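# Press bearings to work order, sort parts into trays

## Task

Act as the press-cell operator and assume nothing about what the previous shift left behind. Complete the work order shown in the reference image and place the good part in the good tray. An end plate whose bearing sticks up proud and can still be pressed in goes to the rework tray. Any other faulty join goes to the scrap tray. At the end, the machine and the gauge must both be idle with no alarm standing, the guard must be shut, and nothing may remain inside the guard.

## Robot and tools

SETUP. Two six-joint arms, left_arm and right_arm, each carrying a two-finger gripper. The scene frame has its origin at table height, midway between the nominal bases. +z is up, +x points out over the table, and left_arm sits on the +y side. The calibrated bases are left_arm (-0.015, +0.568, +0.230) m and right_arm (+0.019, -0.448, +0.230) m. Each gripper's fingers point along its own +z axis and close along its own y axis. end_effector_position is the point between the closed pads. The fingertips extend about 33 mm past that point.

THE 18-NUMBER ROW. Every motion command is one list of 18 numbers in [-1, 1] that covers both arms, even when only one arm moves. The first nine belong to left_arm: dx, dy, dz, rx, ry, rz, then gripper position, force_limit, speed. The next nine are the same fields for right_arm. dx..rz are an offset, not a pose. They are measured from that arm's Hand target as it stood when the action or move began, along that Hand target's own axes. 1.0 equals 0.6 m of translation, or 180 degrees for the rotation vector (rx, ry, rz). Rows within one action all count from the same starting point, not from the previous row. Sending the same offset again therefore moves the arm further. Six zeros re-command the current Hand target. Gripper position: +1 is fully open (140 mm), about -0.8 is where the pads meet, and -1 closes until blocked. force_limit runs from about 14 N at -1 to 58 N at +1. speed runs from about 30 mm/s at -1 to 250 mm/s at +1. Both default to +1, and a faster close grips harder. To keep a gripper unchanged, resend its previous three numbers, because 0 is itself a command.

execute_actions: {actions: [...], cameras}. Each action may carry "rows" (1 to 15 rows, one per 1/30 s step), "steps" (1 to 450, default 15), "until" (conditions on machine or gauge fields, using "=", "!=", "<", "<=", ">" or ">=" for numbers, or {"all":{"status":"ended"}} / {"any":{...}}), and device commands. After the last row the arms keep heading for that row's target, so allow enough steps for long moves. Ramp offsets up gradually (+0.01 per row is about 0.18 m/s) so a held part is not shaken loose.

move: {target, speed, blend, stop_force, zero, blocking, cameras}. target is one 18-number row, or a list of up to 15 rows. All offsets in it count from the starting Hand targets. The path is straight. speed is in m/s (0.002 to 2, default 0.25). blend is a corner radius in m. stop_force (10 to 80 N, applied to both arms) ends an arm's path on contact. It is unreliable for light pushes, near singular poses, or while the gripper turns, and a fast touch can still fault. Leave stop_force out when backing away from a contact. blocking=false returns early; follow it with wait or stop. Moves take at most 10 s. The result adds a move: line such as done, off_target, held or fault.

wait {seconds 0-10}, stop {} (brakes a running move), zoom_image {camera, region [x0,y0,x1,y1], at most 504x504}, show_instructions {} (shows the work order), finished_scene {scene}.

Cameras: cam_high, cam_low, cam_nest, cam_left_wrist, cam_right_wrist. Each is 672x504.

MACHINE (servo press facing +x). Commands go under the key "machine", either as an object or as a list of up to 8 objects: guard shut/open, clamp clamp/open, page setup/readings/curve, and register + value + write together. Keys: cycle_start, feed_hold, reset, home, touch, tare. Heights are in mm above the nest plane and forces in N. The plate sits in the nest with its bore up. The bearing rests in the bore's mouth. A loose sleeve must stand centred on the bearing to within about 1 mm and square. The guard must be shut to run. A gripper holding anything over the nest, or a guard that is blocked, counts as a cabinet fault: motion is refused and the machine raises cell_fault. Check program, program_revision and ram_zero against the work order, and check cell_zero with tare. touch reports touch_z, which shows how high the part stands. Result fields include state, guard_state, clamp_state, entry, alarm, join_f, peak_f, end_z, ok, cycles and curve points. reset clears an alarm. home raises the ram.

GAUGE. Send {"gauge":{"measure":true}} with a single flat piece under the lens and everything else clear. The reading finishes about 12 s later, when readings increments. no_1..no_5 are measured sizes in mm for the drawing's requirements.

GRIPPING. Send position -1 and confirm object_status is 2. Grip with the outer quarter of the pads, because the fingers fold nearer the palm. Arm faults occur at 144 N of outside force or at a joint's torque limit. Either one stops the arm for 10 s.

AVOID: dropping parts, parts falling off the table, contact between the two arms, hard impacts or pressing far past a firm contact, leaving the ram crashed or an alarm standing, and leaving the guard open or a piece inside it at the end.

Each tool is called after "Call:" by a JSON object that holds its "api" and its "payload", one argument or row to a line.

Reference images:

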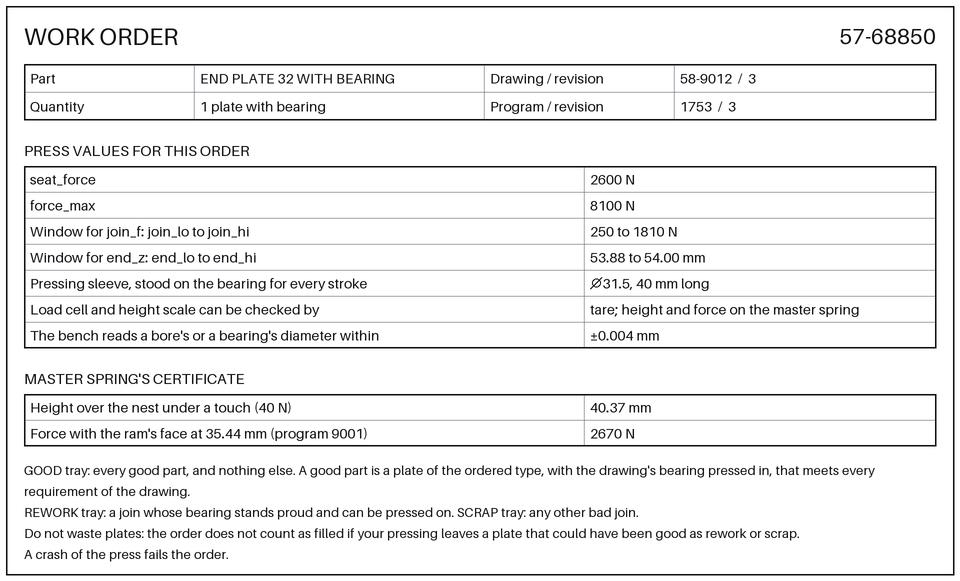

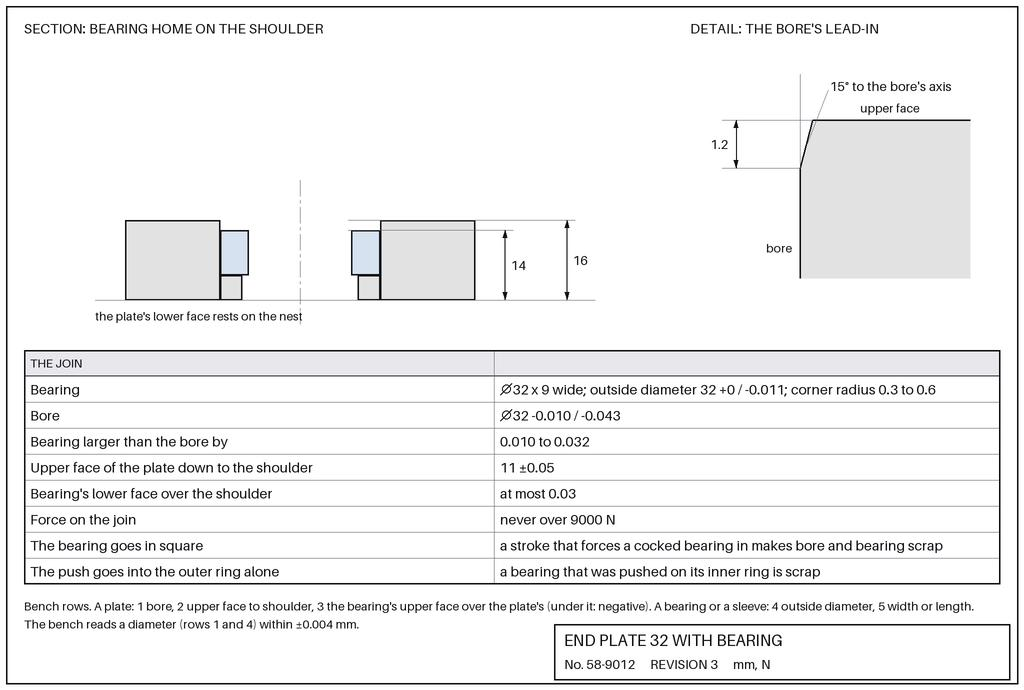

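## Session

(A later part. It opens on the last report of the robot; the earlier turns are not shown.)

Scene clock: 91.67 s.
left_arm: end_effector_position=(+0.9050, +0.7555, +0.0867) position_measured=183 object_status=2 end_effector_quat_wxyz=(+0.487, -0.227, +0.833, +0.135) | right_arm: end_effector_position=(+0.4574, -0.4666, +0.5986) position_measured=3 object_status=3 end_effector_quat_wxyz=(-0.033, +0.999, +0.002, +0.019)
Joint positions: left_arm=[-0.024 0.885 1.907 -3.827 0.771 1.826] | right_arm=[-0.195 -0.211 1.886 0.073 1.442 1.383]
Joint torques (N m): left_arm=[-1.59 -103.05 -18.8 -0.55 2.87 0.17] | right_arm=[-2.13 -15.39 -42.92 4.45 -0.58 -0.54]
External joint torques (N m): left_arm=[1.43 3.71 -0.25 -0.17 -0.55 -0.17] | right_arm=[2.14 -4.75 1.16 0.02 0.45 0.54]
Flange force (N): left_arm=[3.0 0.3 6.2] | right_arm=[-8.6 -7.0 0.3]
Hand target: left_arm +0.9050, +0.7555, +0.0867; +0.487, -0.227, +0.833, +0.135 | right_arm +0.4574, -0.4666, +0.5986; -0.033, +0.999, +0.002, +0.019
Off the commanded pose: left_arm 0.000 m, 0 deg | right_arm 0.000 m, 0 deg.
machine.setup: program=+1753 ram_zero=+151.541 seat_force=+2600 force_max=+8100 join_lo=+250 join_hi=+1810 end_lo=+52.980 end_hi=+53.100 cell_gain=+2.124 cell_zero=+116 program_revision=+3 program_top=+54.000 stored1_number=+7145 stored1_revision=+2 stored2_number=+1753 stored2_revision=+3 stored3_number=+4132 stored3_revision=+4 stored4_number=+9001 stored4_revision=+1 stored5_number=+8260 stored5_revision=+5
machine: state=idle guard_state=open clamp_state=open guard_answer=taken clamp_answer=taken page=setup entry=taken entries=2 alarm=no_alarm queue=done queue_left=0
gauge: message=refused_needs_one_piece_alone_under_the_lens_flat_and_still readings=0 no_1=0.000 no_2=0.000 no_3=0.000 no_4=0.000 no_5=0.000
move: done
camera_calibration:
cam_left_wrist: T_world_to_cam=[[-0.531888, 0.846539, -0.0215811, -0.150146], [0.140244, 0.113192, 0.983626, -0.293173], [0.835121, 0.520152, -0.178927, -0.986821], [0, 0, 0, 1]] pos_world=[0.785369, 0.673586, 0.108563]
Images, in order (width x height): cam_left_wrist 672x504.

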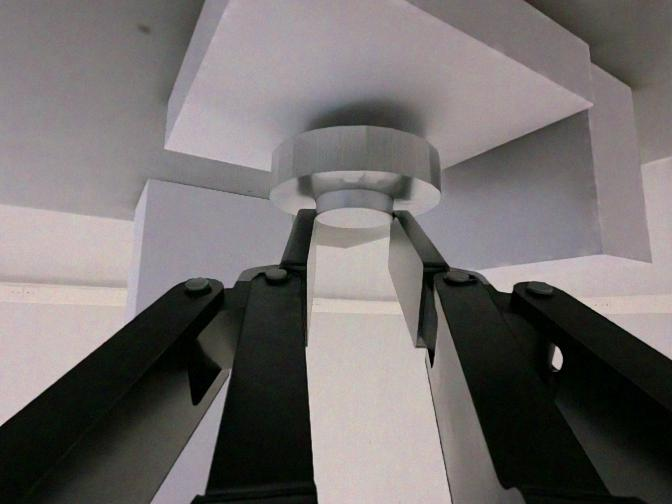

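Call:
{"api": "move", "payload": {
  "target": [0.0245,0,0.0142,0,0,0,-1,-0.5,-1,0,0,0,0,0,0,1,1,1],
  "speed": 0.012,
  "stop_force": 10
}}

Call:
{"api": "execute_actions", "payload": {
  "actions": [
    {"rows":[[0,0,0,0,0,0,-0.078,-0.5,-1,0,0,0,0,0,0,1,1,1]],"steps":30}
  ],
  "cameras": ["cam_left_wrist"]
}}

Call:
{"api": "zoom_image", "payload": {
  "camera": "cam_left_wrist",
  "region": [200, 100, 500, 325]
}}

Call:
{"api": "move", "payload": {
  "target": [
    [0,0,-0.15,0,0,0,-0.078,-0.5,-1,0,0,0,0,0,0,1,1,1],
    [0,0,-0.42,0,0,0,-0.078,-0.5,-1,0,0,0,0,0,0,1,1,1]
  ],
  "speed": [0.15,0.3],
  "blend": [0.02,0]
}}

Call:
{"api": "execute_actions", "payload": {
  "actions": [
    {"gauge":{"measure":true},"steps":10}
  ],
  "cameras": ["cam_left_wrist"]
}}

Call:
{"api": "zoom_image", "payload": {
  "camera": "cam_left_wrist",
  "region": [290, 110, 400, 200]
}}

Scene clock: 96.07 s.
left_arm: end_effector_position=(+0.9052, +0.7557, +0.0710) position_measured=183 object_status=2 end_effector_quat_wxyz=(+0.487, -0.227, +0.832, +0.135) | right_arm: end_effector_position=(+0.4574, -0.4666, +0.5986) position_measured=3 object_status=3 end_effector_quat_wxyz=(-0.033, +0.999, +0.002, +0.019)
Joint positions: left_arm=[-0.024 0.91 1.9 -3.815 0.785 1.809] | right_arm=[-0.195 -0.211 1.886 0.073 1.442 1.383]
Joint torques (N m): left_arm=[-1.72 -94.7 -17.65 -0.13 0.02 0.14] | right_arm=[-2.26 -15.57 -42.7 4.37 -0.54 -0.49]
External joint torques (N m): left_arm=[1.8 -5.69 -0.7 -0.58 2.32 -0.14] | right_arm=[2.28 -4.62 0.95 0.09 0.42 0.49]
Flange force (N): left_arm=[-4.6 2.8 -6.1] | right_arm=[-8.0 -7.2 0.1]
Hand target: left_arm +0.9052, +0.7557, +0.0710; +0.487, -0.227, +0.832, +0.135 (not the last commanded pose) | right_arm +0.4574, -0.4666, +0.5986; -0.033, +0.999, +0.002, +0.019
Off the commanded pose: left_arm 0.001 m, 0 deg | right_arm 0.000 m, 0 deg.
machine.setup: program=+1753 ram_zero=+151.541 seat_force=+2600 force_max=+8100 join_lo=+250 join_hi=+1810 end_lo=+52.980 end_hi=+53.100 cell_gain=+2.124 cell_zero=+116 program_revision=+3 program_top=+54.000 stored1_number=+7145 stored1_revision=+2 stored2_number=+1753 stored2_revision=+3 stored3_number=+4132 stored3_revision=+4 stored4_number=+9001 stored4_revision=+1 stored5_number=+8260 stored5_revision=+5
machine: state=idle guard_state=open clamp_state=open guard_answer=taken clamp_answer=taken page=setup entry=taken entries=2 alarm=no_alarm queue=done queue_left=0
gauge: message=refused_needs_one_piece_alone_under_the_lens_flat_and_still readings=0 no_1=0.000 no_2=0.000 no_3=0.000 no_4=0.000 no_5=0.000
move: contact (left_arm)

Scene clock: 97.27 s.
left_arm: end_effector_position=(+0.9052, +0.7557, +0.0710) position_measured=138 object_status=0 end_effector_quat_wxyz=(+0.487, -0.227, +0.832, +0.135) | right_arm: end_effector_position=(+0.4574, -0.4666, +0.5986) position_measured=3 object_status=3 end_effector_quat_wxyz=(-0.033, +0.999, +0.002, +0.019)
Joint positions: left_arm=[-0.024 0.91 1.9 -3.815 0.785 1.809] | right_arm=[-0.195 -0.211 1.886 0.073 1.442 1.383]
Joint torques (N m): left_arm=[-0.81 -102.06 -17.61 -0.52 2.32 0.1] | right_arm=[-2.68 -15.77 -42.91 4.37 -0.55 -0.52]
External joint torques (N m): left_arm=[1.05 1.66 -0.69 -0.2 0.01 -0.1] | right_arm=[2.66 -4.27 1.2 0.09 0.44 0.52]
Flange force (N): left_arm=[1.2 0.0 3.8] | right_arm=[-7.6 -8.1 0.6]
Hand target: left_arm +0.9052, +0.7557, +0.0710; +0.487, -0.227, +0.832, +0.135 | right_arm +0.4574, -0.4666, +0.5986; -0.033, +0.999, +0.002, +0.019
Off the commanded pose: left_arm 0.000 m, 0 deg | right_arm 0.000 m, 0 deg.
machine.setup: program=+1753 ram_zero=+151.541 seat_force=+2600 force_max=+8100 join_lo=+250 join_hi=+1810 end_lo=+52.980 end_hi=+53.100 cell_gain=+2.124 cell_zero=+116 program_revision=+3 program_top=+54.000 stored1_number=+7145 stored1_revision=+2 stored2_number=+1753 stored2_revision=+3 stored3_number=+4132 stored3_revision=+4 stored4_number=+9001 stored4_revision=+1 stored5_number=+8260 stored5_revision=+5
machine: state=idle guard_state=open clamp_state=open guard_answer=taken clamp_answer=taken page=setup entry=taken entries=2 alarm=no_alarm queue=done queue_left=0
gauge: message=refused_needs_one_piece_alone_under_the_lens_flat_and_still readings=0 no_1=0.000 no_2=0.000 no_3=0.000 no_4=0.000 no_5=0.000
camera_calibration:
cam_left_wrist: T_world_to_cam=[[-0.531967, 0.846487, -0.0216942, -0.150355], [0.139756, 0.113039, 0.983713, -0.27729], [0.835152, 0.52027, -0.178435, -0.989998], [0, 0, 0, 1]] pos_world=[0.785568, 0.673685, 0.0928615]
Images, in order (width x height): cam_left_wrist 672x504.

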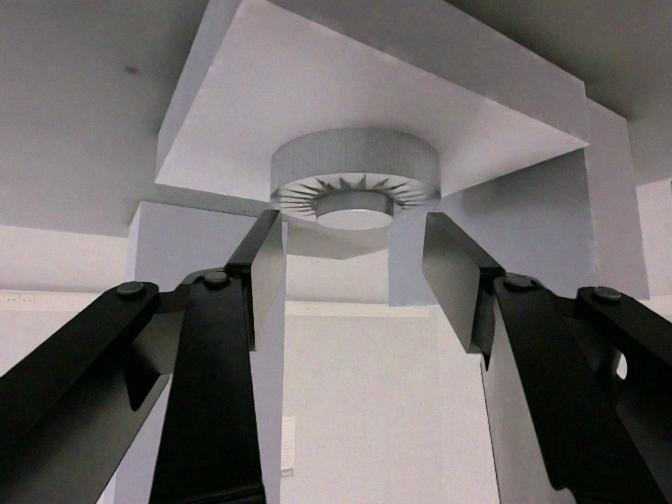

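Scaled by 1.680 from the camera's 672x504 image, which has a finer 960x720 frame.

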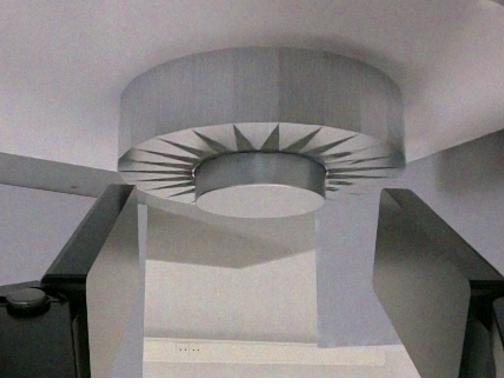

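Scene clock: 98.83 s.
left_arm: end_effector_position=(+0.7163, +0.6433, +0.1942) position_measured=138 object_status=3 end_effector_quat_wxyz=(+0.487, -0.227, +0.832, +0.135) | right_arm: end_effector_position=(+0.4574, -0.4666, +0.5986) position_measured=3 object_status=3 end_effector_quat_wxyz=(-0.033, +0.999, +0.002, +0.019)
Joint positions: left_arm=[-0.252 0.589 2.295 -4.03 0.884 1.803] | right_arm=[-0.195 -0.211 1.886 0.073 1.442 1.383]
Joint torques (N m): left_arm=[-0.81 -73.28 -15.34 -0.14 2.3 0.23] | right_arm=[-2.56 -15.57 -42.89 4.43 -0.57 -0.5]
External joint torques (N m): left_arm=[0.86 -0.08 -0.38 -0.14 0.03 -0.23] | right_arm=[2.55 -4.41 1.17 0.03 0.45 0.5]
Flange force (N): left_arm=[-0.5 0.8 1.3] | right_arm=[-7.9 -7.8 0.5]
Hand target: left_arm +0.7163, +0.6433, +0.1943; +0.487, -0.227, +0.832, +0.135 | right_arm +0.4574, -0.4666, +0.5986; -0.033, +0.999, +0.002, +0.019
Off the commanded pose: left_arm 0.000 m, 0 deg | right_arm 0.000 m, 0 deg.
machine.setup: program=+1753 ram_zero=+151.541 seat_force=+2600 force_max=+8100 join_lo=+250 join_hi=+1810 end_lo=+52.980 end_hi=+53.100 cell_gain=+2.124 cell_zero=+116 program_revision=+3 program_top=+54.000 stored1_number=+7145 stored1_revision=+2 stored2_number=+1753 stored2_revision=+3 stored3_number=+4132 stored3_revision=+4 stored4_number=+9001 stored4_revision=+1 stored5_number=+8260 stored5_revision=+5
machine: state=idle guard_state=open clamp_state=open guard_answer=taken clamp_answer=taken page=setup entry=taken entries=2 alarm=no_alarm queue=done queue_left=0
gauge: message=refused_needs_one_piece_alone_under_the_lens_flat_and_still readings=0 no_1=0.000 no_2=0.000 no_3=0.000 no_4=0.000 no_5=0.000
move: done

Scene clock: 99.37 s.
left_arm: end_effector_position=(+0.7163, +0.6433, +0.1943) position_measured=138 object_status=3 end_effector_quat_wxyz=(+0.487, -0.227, +0.832, +0.135) | right_arm: end_effector_position=(+0.4574, -0.4666, +0.5986) position_measured=3 object_status=3 end_effector_quat_wxyz=(-0.033, +0.999, +0.002, +0.019)
Joint positions: left_arm=[-0.252 0.589 2.296 -4.03 0.884 1.803] | right_arm=[-0.195 -0.211 1.886 0.073 1.442 1.383]
Joint torques (N m): left_arm=[-0.96 -74.05 -14.94 -0.23 2.26 0.19] | right_arm=[-2.45 -15.31 -42.65 4.44 -0.57 -0.45]
External joint torques (N m): left_arm=[1.01 0.71 -0.85 -0.05 0.07 -0.19] | right_arm=[2.47 -4.88 0.9 0.03 0.45 0.45]
Flange force (N): left_arm=[0.4 0.4 3.3] | right_arm=[-8.4 -7.6 -0.1]
Hand target: left_arm +0.7163, +0.6433, +0.1943; +0.487, -0.227, +0.832, +0.135 | right_arm +0.4574, -0.4666, +0.5986; -0.033, +0.999, +0.002, +0.019
Tool commands: left_gripper/position=-0.078 left_gripper/force_limit=-0.5 left_gripper/speed=-1.0 right_gripper/position=+1.0 right_gripper/force_limit=+1.0 right_gripper/speed=+1.0
Off the commanded pose: left_arm 0.000 m, 0 deg | right_arm 0.000 m, 0 deg.
machine.setup: program=+1753 ram_zero=+151.541 seat_force=+2600 force_max=+8100 join_lo=+250 join_hi=+1810 end_lo=+52.980 end_hi=+53.100 cell_gain=+2.124 cell_zero=+116 program_revision=+3 program_top=+54.000 stored1_number=+7145 stored1_revision=+2 stored2_number=+1753 stored2_revision=+3 stored3_number=+4132 stored3_revision=+4 stored4_number=+9001 stored4_revision=+1 stored5_number=+8260 stored5_revision=+5
machine: state=idle guard_state=open clamp_state=open guard_answer=taken clamp_answer=taken page=setup entry=taken entries=2 alarm=no_alarm queue=done queue_left=0
gauge: message=refused_needs_one_piece_alone_under_the_lens_flat_and_still readings=0 no_1=0.000 no_2=0.000 no_3=0.000 no_4=0.000 no_5=0.000
camera_calibration:
cam_left_wrist: T_world_to_cam=[[-0.531955, 0.846497, -0.0216101, -0.153141], [0.139801, 0.112967, 0.983715, -0.359375], [0.835152, 0.520271, -0.178434, -0.751829], [0, 0, 0, 1]] pos_world=[0.596668, 0.561385, 0.216061]
Images, in order (width x height): cam_left_wrist 672x504.

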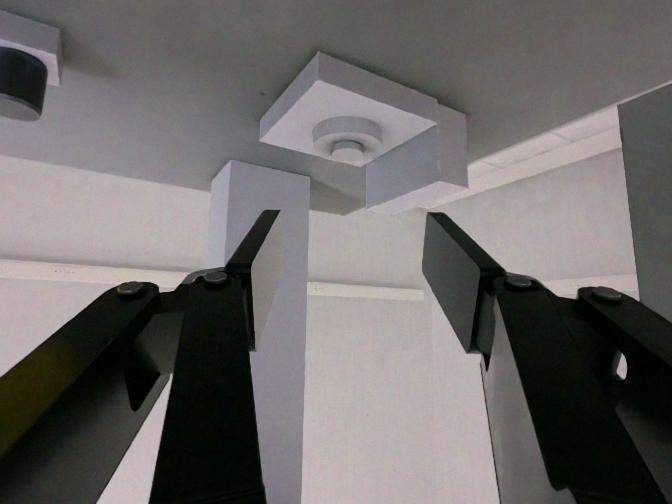

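Scaled by 4.582 from the camera's 672x504 image, which has a finer 960x720 frame.

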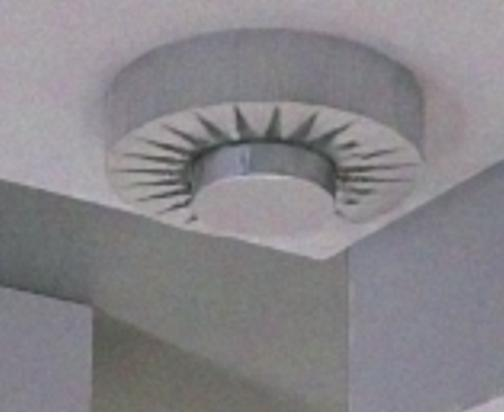

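Call:
{"api": "move", "payload": {
  "target": [
    [0.0276,0.0007,0.2720,0,0,0,0.24,0,-1,0,0,0,0,0,0,1,1,1],
    [0.0276,0.001,0.4392,0,0,0,0.24,0,-1,0,0,0,0,0,0,1,1,1]
  ],
  "speed": [0.3,0.1],
  "blend": [0.01,0]
}}

Call:
{"api": "execute_actions", "payload": {
  "actions": [
    {"rows":[[0,0,0,0,0,0,-1,0,-1,0,0,0,0,0,0,1,1,1]],"steps":75}
  ],
  "cameras": ["cam_left_wrist"]
}}

Scene clock: 106.37 s.
left_arm: end_effector_position=(+0.9065, +0.7572, +0.0509) position_measured=99 object_status=3 end_effector_quat_wxyz=(+0.487, -0.227, +0.832, +0.135) | right_arm: end_effector_position=(+0.4574, -0.4666, +0.5986) position_measured=3 object_status=3 end_effector_quat_wxyz=(-0.033, +0.999, +0.002, +0.019)
Joint positions: left_arm=[-0.022 0.944 1.888 -3.8 0.801 1.791] | right_arm=[-0.195 -0.211 1.886 0.073 1.442 1.383]
Joint torques (N m): left_arm=[-0.95 -103.51 -16.47 -0.56 2.28 0.16] | right_arm=[-2.37 -15.4 -42.99 4.4 -0.6 -0.51]
External joint torques (N m): left_arm=[0.83 2.11 -1.02 -0.11 0.04 -0.16] | right_arm=[2.34 -4.51 1.29 0.06 0.48 0.5]
Flange force (N): left_arm=[1.9 -0.4 4.8] | right_arm=[-8.3 -7.4 0.6]
Hand target: left_arm +0.9065, +0.7573, +0.0509; +0.487, -0.227, +0.832, +0.135 | right_arm +0.4574, -0.4666, +0.5986; -0.033, +0.999, +0.002, +0.019
Off the commanded pose: left_arm 0.000 m, 0 deg | right_arm 0.000 m, 0 deg.
machine.setup: program=+1753 ram_zero=+151.541 seat_force=+2600 force_max=+8100 join_lo=+250 join_hi=+1810 end_lo=+52.980 end_hi=+53.100 cell_gain=+2.124 cell_zero=+116 program_revision=+3 program_top=+54.000 stored1_number=+7145 stored1_revision=+2 stored2_number=+1753 stored2_revision=+3 stored3_number=+4132 stored3_revision=+4 stored4_number=+9001 stored4_revision=+1 stored5_number=+8260 stored5_revision=+5
machine: state=idle guard_state=open clamp_state=open guard_answer=taken clamp_answer=taken page=setup entry=taken entries=2 alarm=no_alarm queue=done queue_left=0
gauge: message=refused_needs_one_piece_alone_under_the_lens_flat_and_still readings=0 no_1=0.000 no_2=0.000 no_3=0.000 no_4=0.000 no_5=0.000
move: done

Scene clock: 109.07 s.
left_arm: end_effector_position=(+0.9065, +0.7573, +0.0509) position_measured=127 object_status=2 end_effector_quat_wxyz=(+0.487, -0.227, +0.832, +0.135) | right_arm: end_effector_position=(+0.4574, -0.4666, +0.5986) position_measured=3 object_status=3 end_effector_quat_wxyz=(-0.033, +0.999, +0.002, +0.019)
Joint positions: left_arm=[-0.022 0.944 1.888 -3.8 0.801 1.791] | right_arm=[-0.195 -0.211 1.886 0.073 1.442 1.383]
Joint torques (N m): left_arm=[0.18 -92.1 -16.95 -0.53 -0.71 -0.04] | right_arm=[-2.38 -16.04 -42.87 4.44 -0.54 -0.54]
External joint torques (N m): left_arm=[-0.18 -9.69 -0.62 -0.16 3.05 0.04] | right_arm=[2.35 -3.89 1.18 0.02 0.43 0.54]
Flange force (N): left_arm=[-7.7 2.1 -12.5] | right_arm=[-7.1 -7.4 0.6]
Hand target: left_arm +0.9065, +0.7573, +0.0509; +0.487, -0.227, +0.832, +0.135 | right_arm +0.4574, -0.4666, +0.5986; -0.033, +0.999, +0.002, +0.019
Off the commanded pose: left_arm 0.000 m, 0 deg | right_arm 0.000 m, 0 deg.
machine.setup: program=+1753 ram_zero=+151.541 seat_force=+2600 force_max=+8100 join_lo=+250 join_hi=+1810 end_lo=+52.980 end_hi=+53.100 cell_gain=+2.124 cell_zero=+116 program_revision=+3 program_top=+54.000 stored1_number=+7145 stored1_revision=+2 stored2_number=+1753 stored2_revision=+3 stored3_number=+4132 stored3_revision=+4 stored4_number=+9001 stored4_revision=+1 stored5_number=+8260 stored5_revision=+5
machine: state=idle guard_state=open clamp_state=open guard_answer=taken clamp_answer=taken page=setup entry=taken entries=2 alarm=no_alarm queue=done queue_left=0
gauge: message=refused_needs_one_piece_alone_under_the_lens_flat_and_still readings=0 no_1=0.000 no_2=0.000 no_3=0.000 no_4=0.000 no_5=0.000
camera_calibration:
cam_left_wrist: T_world_to_cam=[[-0.531967, 0.846487, -0.0216942, -0.151454], [0.139756, 0.113039, 0.983713, -0.25788], [0.835152, 0.52027, -0.178435, -0.995503], [0, 0, 0, 1]] pos_world=[0.786868, 0.675285, 0.0727615]
Images, in order (width x height): cam_left_wrist 672x504.

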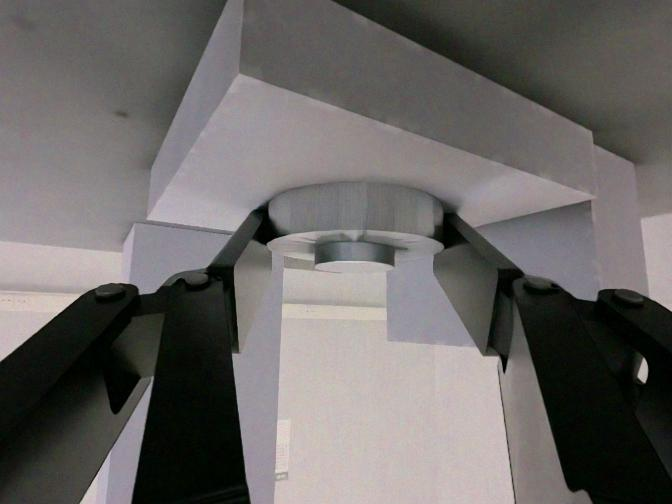

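Call:
{"api": "zoom_image", "payload": {
  "camera": "cam_left_wrist",
  "region": [260, 160, 450, 300]
}}

Scaled by 2.653 from the camera's 672x504 image, which has a finer 960x720 frame.

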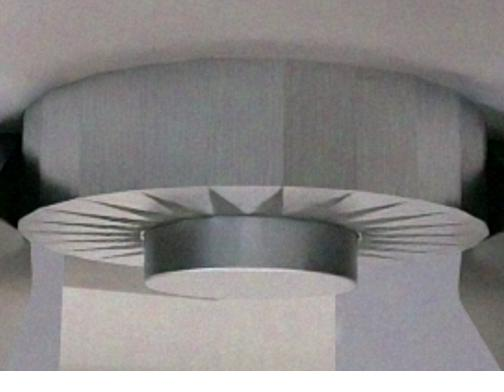

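Call:
{"api": "move", "payload": {
  "target": [
    [-0.0873,0.0004,-0.0491,0,0,0,-1,0,-1,0,0,0,0,0,0,1,1,1],
    [-0.0061,-0.0493,-0.4971,0,0,0,-1,0,-1,0,0,0,0,0,0,1,1,1],
    [0.1613,-0.5110,-0.9347,0.5766,0,0.3325,-1,0,-1,0,0,0,0,0,0,1,1,1]
  ],
  "speed": [0.15,0.3,0.3],
  "blend": [0.01,0.05,0],
  "cameras": ["cam_left_wrist"]
}}

Scene clock: 116.13 s.
left_arm: end_effector_position=(+0.6016, +0.2195, +0.2398) position_measured=127 object_status=2 end_effector_quat_wxyz=(+0.356, +0.611, +0.617, -0.346) | right_arm: end_effector_position=(+0.4574, -0.4666, +0.5986) position_measured=3 object_status=3 end_effector_quat_wxyz=(-0.033, +0.999, +0.002, +0.019)
Joint positions: left_arm=[-0.189 0.587 2.051 -1.44 1.027 0.992] | right_arm=[-0.195 -0.211 1.886 0.073 1.442 1.383]
Joint torques (N m): left_arm=[-0.76 -76.28 -17.12 -0.96 2.25 0.09] | right_arm=[-2.66 -15.92 -42.91 4.44 -0.57 -0.53]
External joint torques (N m): left_arm=[0.81 1.88 0.21 0.12 -0.29 -0.09] | right_arm=[2.65 -4.2 1.17 0.02 0.45 0.53]
Flange force (N): left_arm=[2.9 1.6 0.5] | right_arm=[-7.5 -8.1 0.6]
Hand target: left_arm +0.6016, +0.2195, +0.2398; +0.356, +0.611, +0.617, -0.346 | right_arm +0.4574, -0.4666, +0.5986; -0.033, +0.999, +0.002, +0.019
Off the commanded pose: left_arm 0.000 m, 0 deg | right_arm 0.000 m, 0 deg.
machine.setup: program=+1753 ram_zero=+151.541 seat_force=+2600 force_max=+8100 join_lo=+250 join_hi=+1810 end_lo=+52.980 end_hi=+53.100 cell_gain=+2.124 cell_zero=+116 program_revision=+3 program_top=+54.000 stored1_number=+7145 stored1_revision=+2 stored2_number=+1753 stored2_revision=+3 stored3_number=+4132 stored3_revision=+4 stored4_number=+9001 stored4_revision=+1 stored5_number=+8260 stored5_revision=+5
machine: state=idle guard_state=open clamp_state=open guard_answer=taken clamp_answer=taken page=setup entry=taken entries=2 alarm=no_alarm queue=done queue_left=0
gauge: message=refused_needs_one_piece_alone_under_the_lens_flat_and_still readings=0 no_1=0.000 no_2=0.000 no_3=0.000 no_4=0.000 no_5=0.000
move: done
camera_calibration:
cam_left_wrist: T_world_to_cam=[[0.999024, 0.0412171, -0.0158797, -0.59999], [0.0237435, -0.197963, 0.979922, -0.20134], [0.0372459, -0.979343, -0.198748, 0.386611], [0, 0, 0, 1]] pos_world=[0.589785, 0.363497, 0.264608]
Images, in order (width x height): cam_left_wrist 672x504.

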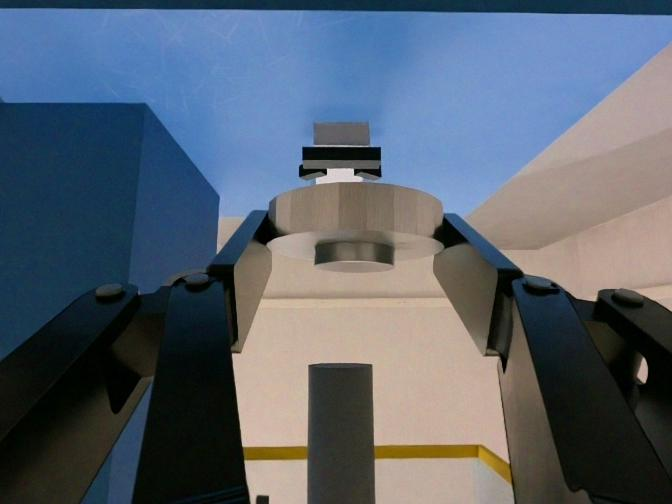

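Call:
{"api": "move", "payload": {
  "target": [
    [-0.0799,-0.0047,0.3485,0,0,0,-1,0,-1,0,0,0,0,0,0,1,1,1],
    [-0.0468,-0.0047,0.3680,0,0,0,-1,0,-1,0,0,0,0,0,0,1,1,1]
  ],
  "speed": [0.25,0.08]
}}

Call:
{"api": "move", "payload": {
  "target": [0.0173,0,0.0100,0,0,0,-1,0,-1,0,0,0,0,0,0,1,1,1],
  "speed": 0.012,
  "stop_force": 10,
  "cameras": ["cam_nest"]
}}

Scene clock: 118.77 s.
left_arm: end_effector_position=(+0.6025, +0.0149, +0.1520) position_measured=127 object_status=2 end_effector_quat_wxyz=(+0.356, +0.611, +0.617, -0.346) | right_arm: end_effector_position=(+0.4574, -0.4666, +0.5986) position_measured=3 object_status=3 end_effector_quat_wxyz=(-0.033, +0.999, +0.002, +0.019)
Joint positions: left_arm=[-0.494 0.769 1.937 -1.764 0.891 1.08] | right_arm=[-0.195 -0.211 1.886 0.073 1.442 1.383]
Joint torques (N m): left_arm=[-0.75 -90.14 -14.97 -1.27 2.44 0.35] | right_arm=[-2.19 -15.58 -42.82 4.41 -0.55 -0.53]
External joint torques (N m): left_arm=[0.82 2.84 -0.14 0.04 -0.37 -0.35] | right_arm=[2.2 -4.6 1.06 0.06 0.43 0.53]
Flange force (N): left_arm=[3.1 3.3 2.2] | right_arm=[-8.2 -7.1 0.3]
Hand target: left_arm +0.6025, +0.0149, +0.1520; +0.356, +0.611, +0.617, -0.346 | right_arm +0.4574, -0.4666, +0.5986; -0.033, +0.999, +0.002, +0.019
Off the commanded pose: left_arm 0.000 m, 0 deg | right_arm 0.000 m, 0 deg.
machine.setup: program=+1753 ram_zero=+151.541 seat_force=+2600 force_max=+8100 join_lo=+250 join_hi=+1810 end_lo=+52.980 end_hi=+53.100 cell_gain=+2.124 cell_zero=+116 program_revision=+3 program_top=+54.000 stored1_number=+7145 stored1_revision=+2 stored2_number=+1753 stored2_revision=+3 stored3_number=+4132 stored3_revision=+4 stored4_number=+9001 stored4_revision=+1 stored5_number=+8260 stored5_revision=+5
machine: state=idle guard_state=open clamp_state=open guard_answer=taken clamp_answer=taken page=setup entry=taken entries=2 alarm=no_alarm queue=done queue_left=0
gauge: message=refused_needs_one_piece_alone_under_the_lens_flat_and_still readings=0 no_1=0.000 no_2=0.000 no_3=0.000 no_4=0.000 no_5=0.000
move: done

Scene clock: 120.03 s.
left_arm: end_effector_position=(+0.6026, +0.0148, +0.1466) position_measured=127 object_status=2 end_effector_quat_wxyz=(+0.356, +0.611, +0.617, -0.346) | right_arm: end_effector_position=(+0.4574, -0.4666, +0.5986) position_measured=3 object_status=3 end_effector_quat_wxyz=(-0.033, +0.999, +0.002, +0.019)
Joint positions: left_arm=[-0.494 0.778 1.936 -1.77 0.893 1.09] | right_arm=[-0.195 -0.211 1.886 0.073 1.442 1.383]
Joint torques (N m): left_arm=[-4.41 -81.14 -11.53 -0.23 -0.02 0.34] | right_arm=[-2.29 -15.58 -42.9 4.42 -0.61 -0.49]
External joint torques (N m): left_arm=[4.47 -6.32 -3.1 -0.98 2.1 -0.34] | right_arm=[2.26 -4.38 1.19 0.04 0.48 0.49]
Flange force (N): left_arm=[-4.3 3.9 -8.9] | right_arm=[-8.0 -7.1 0.4]
Hand target: left_arm +0.6025, +0.0148, +0.1466; +0.356, +0.611, +0.617, -0.346 (not the last commanded pose) | right_arm +0.4574, -0.4666, +0.5986; -0.033, +0.999, +0.002, +0.019
Off the commanded pose: left_arm 0.007 m, 0 deg | right_arm 0.000 m, 0 deg.
machine.setup: program=+1753 ram_zero=+151.541 seat_force=+2600 force_max=+8100 join_lo=+250 join_hi=+1810 end_lo=+52.980 end_hi=+53.100 cell_gain=+2.124 cell_zero=+116 program_revision=+3 program_top=+54.000 stored1_number=+7145 stored1_revision=+2 stored2_number=+1753 stored2_revision=+3 stored3_number=+4132 stored3_revision=+4 stored4_number=+9001 stored4_revision=+1 stored5_number=+8260 stored5_revision=+5
machine: state=idle guard_state=open clamp_state=open guard_answer=taken clamp_answer=taken page=setup entry=taken entries=2 alarm=no_alarm queue=done queue_left=0
gauge: message=refused_needs_one_piece_alone_under_the_lens_flat_and_still readings=0 no_1=0.000 no_2=0.000 no_3=0.000 no_4=0.000 no_5=0.000
move: contact (left_arm)
Images, in order (width x height): cam_nest 672x504.

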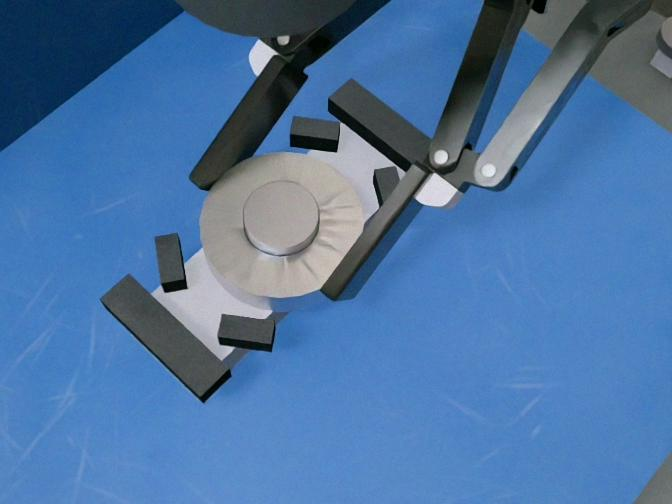

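Call:
{"api": "move", "payload": {
  "target": [0.0045,0,0.0026,0,0,0,-1,0,-1,0,0,0,0,0,0,1,1,1],
  "speed": 0.01,
  "cameras": ["cam_nest"]
}}

Call:
{"api": "zoom_image", "payload": {
  "camera": "cam_nest",
  "region": [130, 90, 450, 330]
}}

Scene clock: 125.20 s.
left_arm: end_effector_position=(+0.6026, +0.0149, +0.1435) position_measured=127 object_status=2 end_effector_quat_wxyz=(+0.356, +0.611, +0.617, -0.346) | right_arm: end_effector_position=(+0.4574, -0.4666, +0.5986) position_measured=3 object_status=3 end_effector_quat_wxyz=(-0.033, +0.999, +0.002, +0.019)
Joint positions: left_arm=[-0.494 0.783 1.935 -1.773 0.894 1.095] | right_arm=[-0.195 -0.211 1.886 0.073 1.442 1.383]
Joint torques (N m): left_arm=[-9.42 -74.49 -8.64 1.08 -0.78 0.42] | right_arm=[-2.29 -15.64 -42.89 4.39 -0.55 -0.46]
External joint torques (N m): left_arm=[9.49 -13.2 -6 -2.3 2.86 -0.42] | right_arm=[2.28 -4.37 1.17 0.07 0.43 0.46]
Flange force (N): left_arm=[-9.0 6.4 -18.1] | right_arm=[-7.9 -7.1 0.5]
Hand target: left_arm +0.6026, +0.0149, +0.1434; +0.356, +0.611, +0.617, -0.346 | right_arm +0.4574, -0.4666, +0.5986; -0.033, +0.999, +0.002, +0.019
Off the commanded pose: left_arm 0.000 m, 0 deg | right_arm 0.000 m, 0 deg.
machine.setup: program=+1753 ram_zero=+151.541 seat_force=+2600 force_max=+8100 join_lo=+250 join_hi=+1810 end_lo=+52.980 end_hi=+53.100 cell_gain=+2.124 cell_zero=+116 program_revision=+3 program_top=+54.000 stored1_number=+7145 stored1_revision=+2 stored2_number=+1753 stored2_revision=+3 stored3_number=+4132 stored3_revision=+4 stored4_number=+9001 stored4_revision=+1 stored5_number=+8260 stored5_revision=+5
machine: state=idle guard_state=open clamp_state=open guard_answer=taken clamp_answer=taken page=setup entry=taken entries=2 alarm=no_alarm queue=done queue_left=0
gauge: message=refused_needs_one_piece_alone_under_the_lens_flat_and_still readings=0 no_1=0.000 no_2=0.000 no_3=0.000 no_4=0.000 no_5=0.000
move: done
Images, in order (width x height): cam_nest 672x504.

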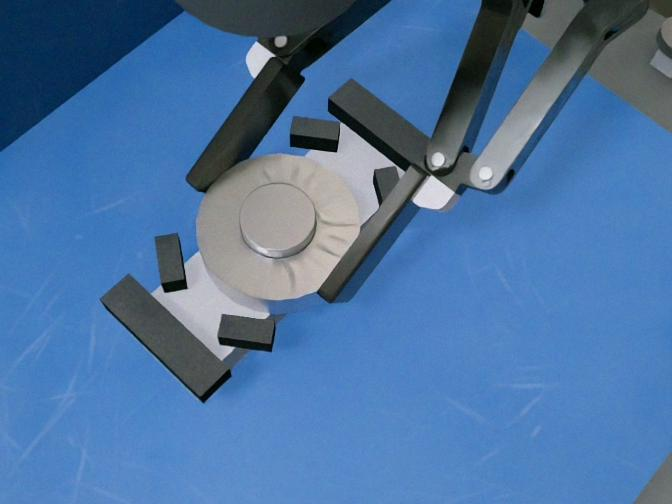

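Scaled by 1.575 from the camera's 672x504 image, which has a finer 960x720 frame.

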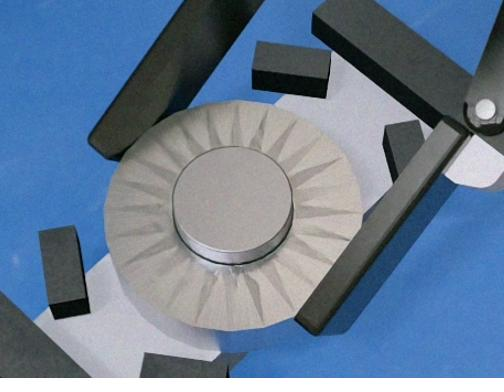

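Call:
{"api": "execute_actions", "payload": {
  "actions": [
    {"rows":[[0,0,0,0,0,0,0.43,0,-1,0,0,0,0,0,0,1,1,1]],"steps":45}
  ],
  "cameras": ["cam_nest","cam_left_wrist"]
}}

Call:
{"api": "zoom_image", "payload": {
  "camera": "cam_nest",
  "region": [130, 90, 450, 330]
}}

Call:
{"api": "execute_actions", "payload": {
  "actions": [
    {"machine":{"clamp":"clamp"},"steps":60}
  ],
  "cameras": ["cam_nest","cam_left_wrist"]
}}

Call:
{"api": "zoom_image", "payload": {
  "camera": "cam_nest",
  "region": [130, 90, 450, 330]
}}

Scene clock: 128.37 s.
left_arm: end_effector_position=(+0.6026, +0.0149, +0.1435) position_measured=75 object_status=3 end_effector_quat_wxyz=(+0.356, +0.611, +0.617, -0.346) | right_arm: end_effector_position=(+0.4574, -0.4666, +0.5986) position_measured=3 object_status=3 end_effector_quat_wxyz=(-0.033, +0.999, +0.002, +0.019)
Joint positions: left_arm=[-0.493 0.783 1.935 -1.773 0.894 1.095] | right_arm=[-0.195 -0.211 1.886 0.073 1.442 1.383]
Joint torques (N m): left_arm=[-1.1 -88.8 -13.94 -1 2.09 0.18] | right_arm=[-2.43 -15.6 -42.79 4.38 -0.58 -0.51]
External joint torques (N m): left_arm=[1.22 1.14 -0.57 -0.2 -0.02 -0.18] | right_arm=[2.43 -4.53 1.05 0.08 0.46 0.51]
Flange force (N): left_arm=[1.8 2.6 0.5] | right_arm=[-8.0 -7.6 0.2]
Hand target: left_arm +0.6026, +0.0149, +0.1434; +0.356, +0.611, +0.617, -0.346 | right_arm +0.4574, -0.4666, +0.5986; -0.033, +0.999, +0.002, +0.019
Off the commanded pose: left_arm 0.000 m, 0 deg | right_arm 0.000 m, 0 deg.
machine.setup: program=+1753 ram_zero=+151.541 seat_force=+2600 force_max=+8100 join_lo=+250 join_hi=+1810 end_lo=+52.980 end_hi=+53.100 cell_gain=+2.124 cell_zero=+116 program_revision=+3 program_top=+54.000 stored1_number=+7145 stored1_revision=+2 stored2_number=+1753 stored2_revision=+3 stored3_number=+4132 stored3_revision=+4 stored4_number=+9001 stored4_revision=+1 stored5_number=+8260 stored5_revision=+5
machine: state=idle guard_state=open clamp_state=open guard_answer=taken clamp_answer=taken page=setup entry=taken entries=2 alarm=no_alarm queue=done queue_left=0
gauge: message=refused_needs_one_piece_alone_under_the_lens_flat_and_still readings=0 no_1=0.000 no_2=0.000 no_3=0.000 no_4=0.000 no_5=0.000
camera_calibration:
cam_left_wrist: T_world_to_cam=[[0.99903, 0.041093, -0.0158175, -0.594181], [0.0236427, -0.197565, 0.980005, -0.147421], [0.0371463, -0.979428, -0.198345, 0.167042], [0, 0, 0, 1]] pos_world=[0.590886, 0.158898, 0.168207]
Images, in order (width x height): cam_nest 672x504, cam_left_wrist 672x504.

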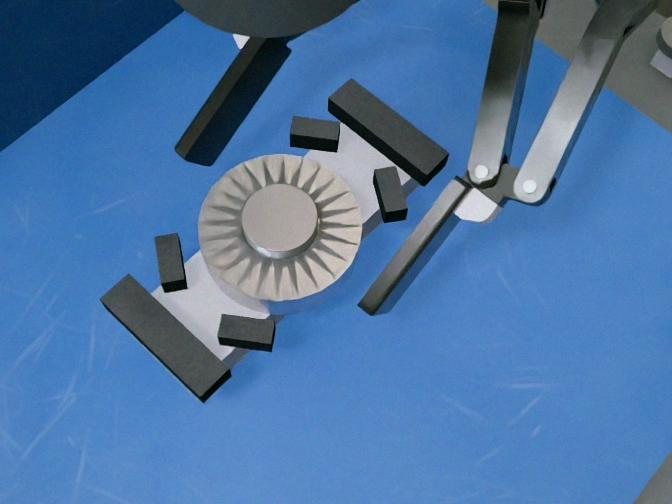

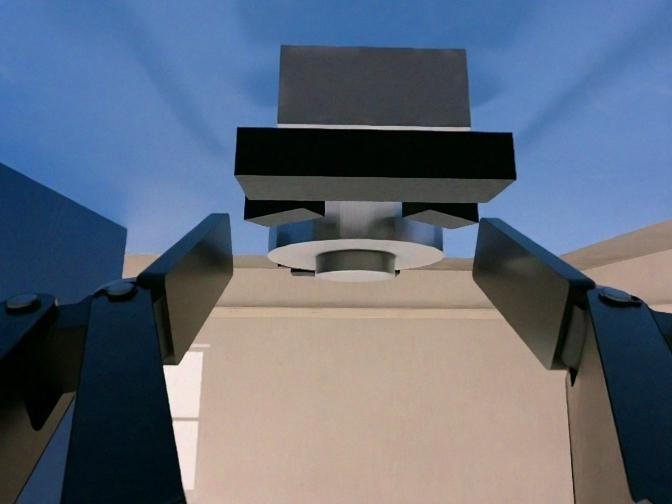

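Scaled by 1.575 from the camera's 672x504 image, which has a finer 960x720 frame.

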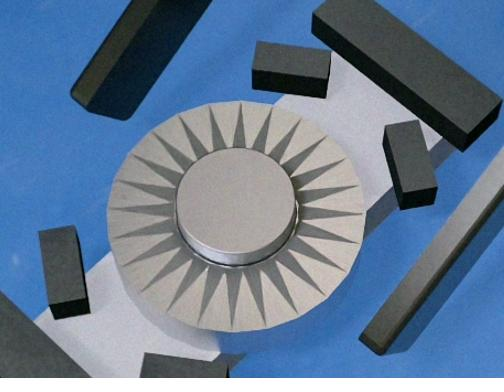

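Scene clock: 130.57 s.
left_arm: end_effector_position=(+0.6026, +0.0149, +0.1434) position_measured=75 object_status=3 end_effector_quat_wxyz=(+0.356, +0.611, +0.617, -0.346) | right_arm: end_effector_position=(+0.4574, -0.4666, +0.5986) position_measured=3 object_status=3 end_effector_quat_wxyz=(-0.033, +0.999, +0.002, +0.019)
Joint positions: left_arm=[-0.494 0.783 1.935 -1.773 0.894 1.095] | right_arm=[-0.195 -0.211 1.886 0.073 1.442 1.383]
Joint torques (N m): left_arm=[-0.63 -88.95 -13.97 -0.96 2.1 0.16] | right_arm=[-1.93 -15.58 -42.94 4.44 -0.59 -0.52]
External joint torques (N m): left_arm=[0.71 1.28 -0.5 -0.24 -0.03 -0.16] | right_arm=[1.96 -4.68 1.16 0.03 0.47 0.51]
Flange force (N): left_arm=[1.7 2.1 1.2] | right_arm=[-8.6 -6.6 0.3]
Hand target: left_arm +0.6026, +0.0149, +0.1434; +0.356, +0.611, +0.617, -0.346 | right_arm +0.4574, -0.4666, +0.5986; -0.033, +0.999, +0.002, +0.019
Tool commands: left_gripper/position=+0.43 left_gripper/force_limit=+0.0 left_gripper/speed=-1.0 right_gripper/position=+1.0 right_gripper/force_limit=+1.0 right_gripper/speed=+1.0
Off the commanded pose: left_arm 0.000 m, 0 deg | right_arm 0.000 m, 0 deg.
machine.setup: program=+1753 ram_zero=+151.541 seat_force=+2600 force_max=+8100 join_lo=+250 join_hi=+1810 end_lo=+52.980 end_hi=+53.100 cell_gain=+2.124 cell_zero=+116 program_revision=+3 program_top=+54.000 stored1_number=+7145 stored1_revision=+2 stored2_number=+1753 stored2_revision=+3 stored3_number=+4132 stored3_revision=+4 stored4_number=+9001 stored4_revision=+1 stored5_number=+8260 stored5_revision=+5
machine: state=idle guard_state=open clamp_state=clamped guard_answer=taken clamp_answer=taken page=setup entry=taken entries=2 alarm=no_alarm queue=done queue_left=0
gauge: message=refused_needs_one_piece_alone_under_the_lens_flat_and_still readings=0 no_1=0.000 no_2=0.000 no_3=0.000 no_4=0.000 no_5=0.000
camera_calibration:
cam_left_wrist: T_world_to_cam=[[0.99903, 0.041093, -0.0158175, -0.594082], [0.0236427, -0.197565, 0.980005, -0.147419], [0.0371463, -0.979428, -0.198345, 0.167046], [0, 0, 0, 1]] pos_world=[0.590786, 0.158898, 0.168207]
Images, in order (width x height): cam_nest 672x504, cam_left_wrist 672x504.

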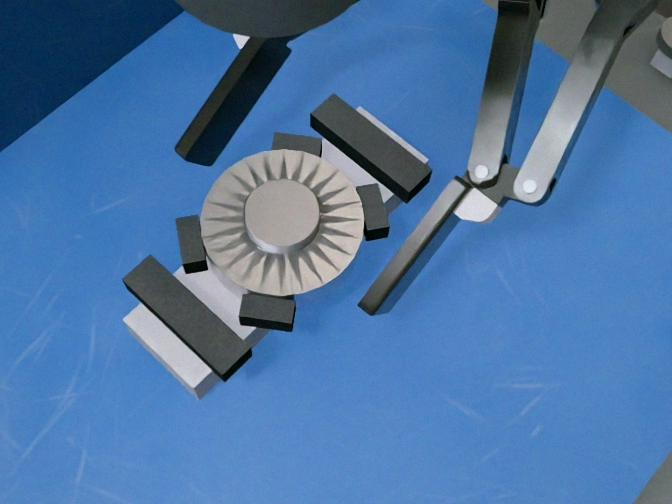

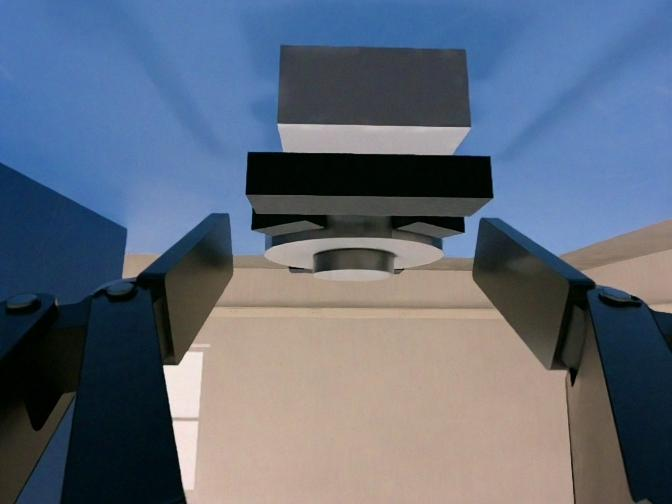

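Scaled by 1.575 from the camera's 672x504 image, which has a finer 960x720 frame.

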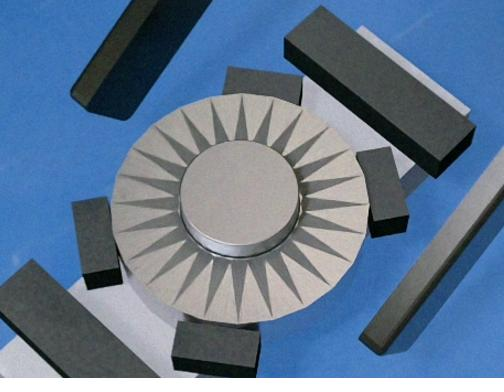

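Call:
{"api": "move", "payload": {
  "target": [
    [0,0,-0.2167,0,0,0,0.43,0,-1,0,0,0,0,0,0,1,1,1],
    [-0.0272,-0.0013,-0.2167,0,0,0,-0.078,0,-1,0,0,0,0,0,0,1,1,1],
    [-0.0272,-0.0013,-0.0223,0,0,0,-0.078,0,-1,0,0,0,0,0,0,1,1,1]
  ],
  "speed": [0.2,0.1,0.1],
  "blend": [0,0,0]
}}

Call:
{"api": "execute_actions", "payload": {
  "actions": [
    {"rows":[[0,0,0,0,0,0,-1,-0.3,-1,0,0,0,0,0,0,1,1,1]],"steps":75}
  ],
  "cameras": ["cam_nest"]
}}

Scene clock: 136.63 s.
left_arm: end_effector_position=(+0.6016, +0.0181, +0.1643) position_measured=138 object_status=3 end_effector_quat_wxyz=(+0.356, +0.611, +0.617, -0.346) | right_arm: end_effector_position=(+0.4574, -0.4666, +0.5986) position_measured=3 object_status=3 end_effector_quat_wxyz=(-0.033, +0.999, +0.002, +0.019)
Joint positions: left_arm=[-0.49 0.748 1.944 -1.749 0.89 1.062] | right_arm=[-0.195 -0.211 1.886 0.073 1.442 1.383]
Joint torques (N m): left_arm=[-1.7 -87.99 -14.85 -1.18 2.08 0.09] | right_arm=[-2.2 -15.46 -42.99 4.46 -0.55 -0.55]
External joint torques (N m): left_arm=[1.72 1.77 -0.78 -0.07 -0.03 -0.09] | right_arm=[2.2 -4.68 1.26 0 0.43 0.55]
Flange force (N): left_arm=[2.9 3.9 0.6] | right_arm=[-8.6 -7.2 0.6]
Hand target: left_arm +0.6016, +0.0181, +0.1643; +0.356, +0.611, +0.617, -0.346 | right_arm +0.4574, -0.4666, +0.5986; -0.033, +0.999, +0.002, +0.019
Off the commanded pose: left_arm 0.000 m, 0 deg | right_arm 0.000 m, 0 deg.
machine.setup: program=+1753 ram_zero=+151.541 seat_force=+2600 force_max=+8100 join_lo=+250 join_hi=+1810 end_lo=+52.980 end_hi=+53.100 cell_gain=+2.124 cell_zero=+116 program_revision=+3 program_top=+54.000 stored1_number=+7145 stored1_revision=+2 stored2_number=+1753 stored2_revision=+3 stored3_number=+4132 stored3_revision=+4 stored4_number=+9001 stored4_revision=+1 stored5_number=+8260 stored5_revision=+5
machine: state=idle guard_state=open clamp_state=clamped guard_answer=taken clamp_answer=taken page=setup entry=taken entries=2 alarm=no_alarm queue=done queue_left=0
gauge: message=refused_needs_one_piece_alone_under_the_lens_flat_and_still readings=0 no_1=0.000 no_2=0.000 no_3=0.000 no_4=0.000 no_5=0.000
move: done

Scene clock: 139.33 s.
left_arm: end_effector_position=(+0.6016, +0.0181, +0.1643) position_measured=183 object_status=2 end_effector_quat_wxyz=(+0.356, +0.611, +0.617, -0.346) | right_arm: end_effector_position=(+0.4574, -0.4666, +0.5986) position_measured=3 object_status=3 end_effector_quat_wxyz=(-0.033, +0.999, +0.002, +0.019)
Joint positions: left_arm=[-0.49 0.748 1.944 -1.749 0.89 1.062] | right_arm=[-0.195 -0.211 1.886 0.073 1.442 1.383]
Joint torques (N m): left_arm=[-7.82 -76.33 -9.5 1.01 0.45 0.33] | right_arm=[-2.51 -15.31 -42.84 4.43 -0.6 -0.5]
External joint torques (N m): left_arm=[7.83 -9.98 -6 -2.25 1.61 -0.33] | right_arm=[2.48 -4.61 1.14 0.03 0.47 0.49]
Flange force (N): left_arm=[-6.8 6.9 -12.6] | right_arm=[-8.2 -7.7 0.3]
Hand target: left_arm +0.6016, +0.0181, +0.1643; +0.356, +0.611, +0.617, -0.346 | right_arm +0.4574, -0.4666, +0.5986; -0.033, +0.999, +0.002, +0.019
Off the commanded pose: left_arm 0.000 m, 0 deg | right_arm 0.000 m, 0 deg.
machine.setup: program=+1753 ram_zero=+151.541 seat_force=+2600 force_max=+8100 join_lo=+250 join_hi=+1810 end_lo=+52.980 end_hi=+53.100 cell_gain=+2.124 cell_zero=+116 program_revision=+3 program_top=+54.000 stored1_number=+7145 stored1_revision=+2 stored2_number=+1753 stored2_revision=+3 stored3_number=+4132 stored3_revision=+4 stored4_number=+9001 stored4_revision=+1 stored5_number=+8260 stored5_revision=+5
machine: state=idle guard_state=open clamp_state=clamped guard_answer=taken clamp_answer=taken page=setup entry=taken entries=2 alarm=no_alarm queue=done queue_left=0
gauge: message=refused_needs_one_piece_alone_under_the_lens_flat_and_still readings=0 no_1=0.000 no_2=0.000 no_3=0.000 no_4=0.000 no_5=0.000
Images, in order (width x height): cam_nest 672x504.

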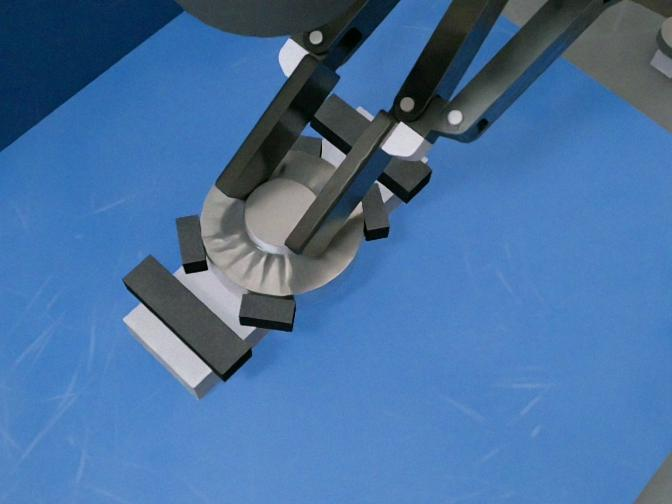

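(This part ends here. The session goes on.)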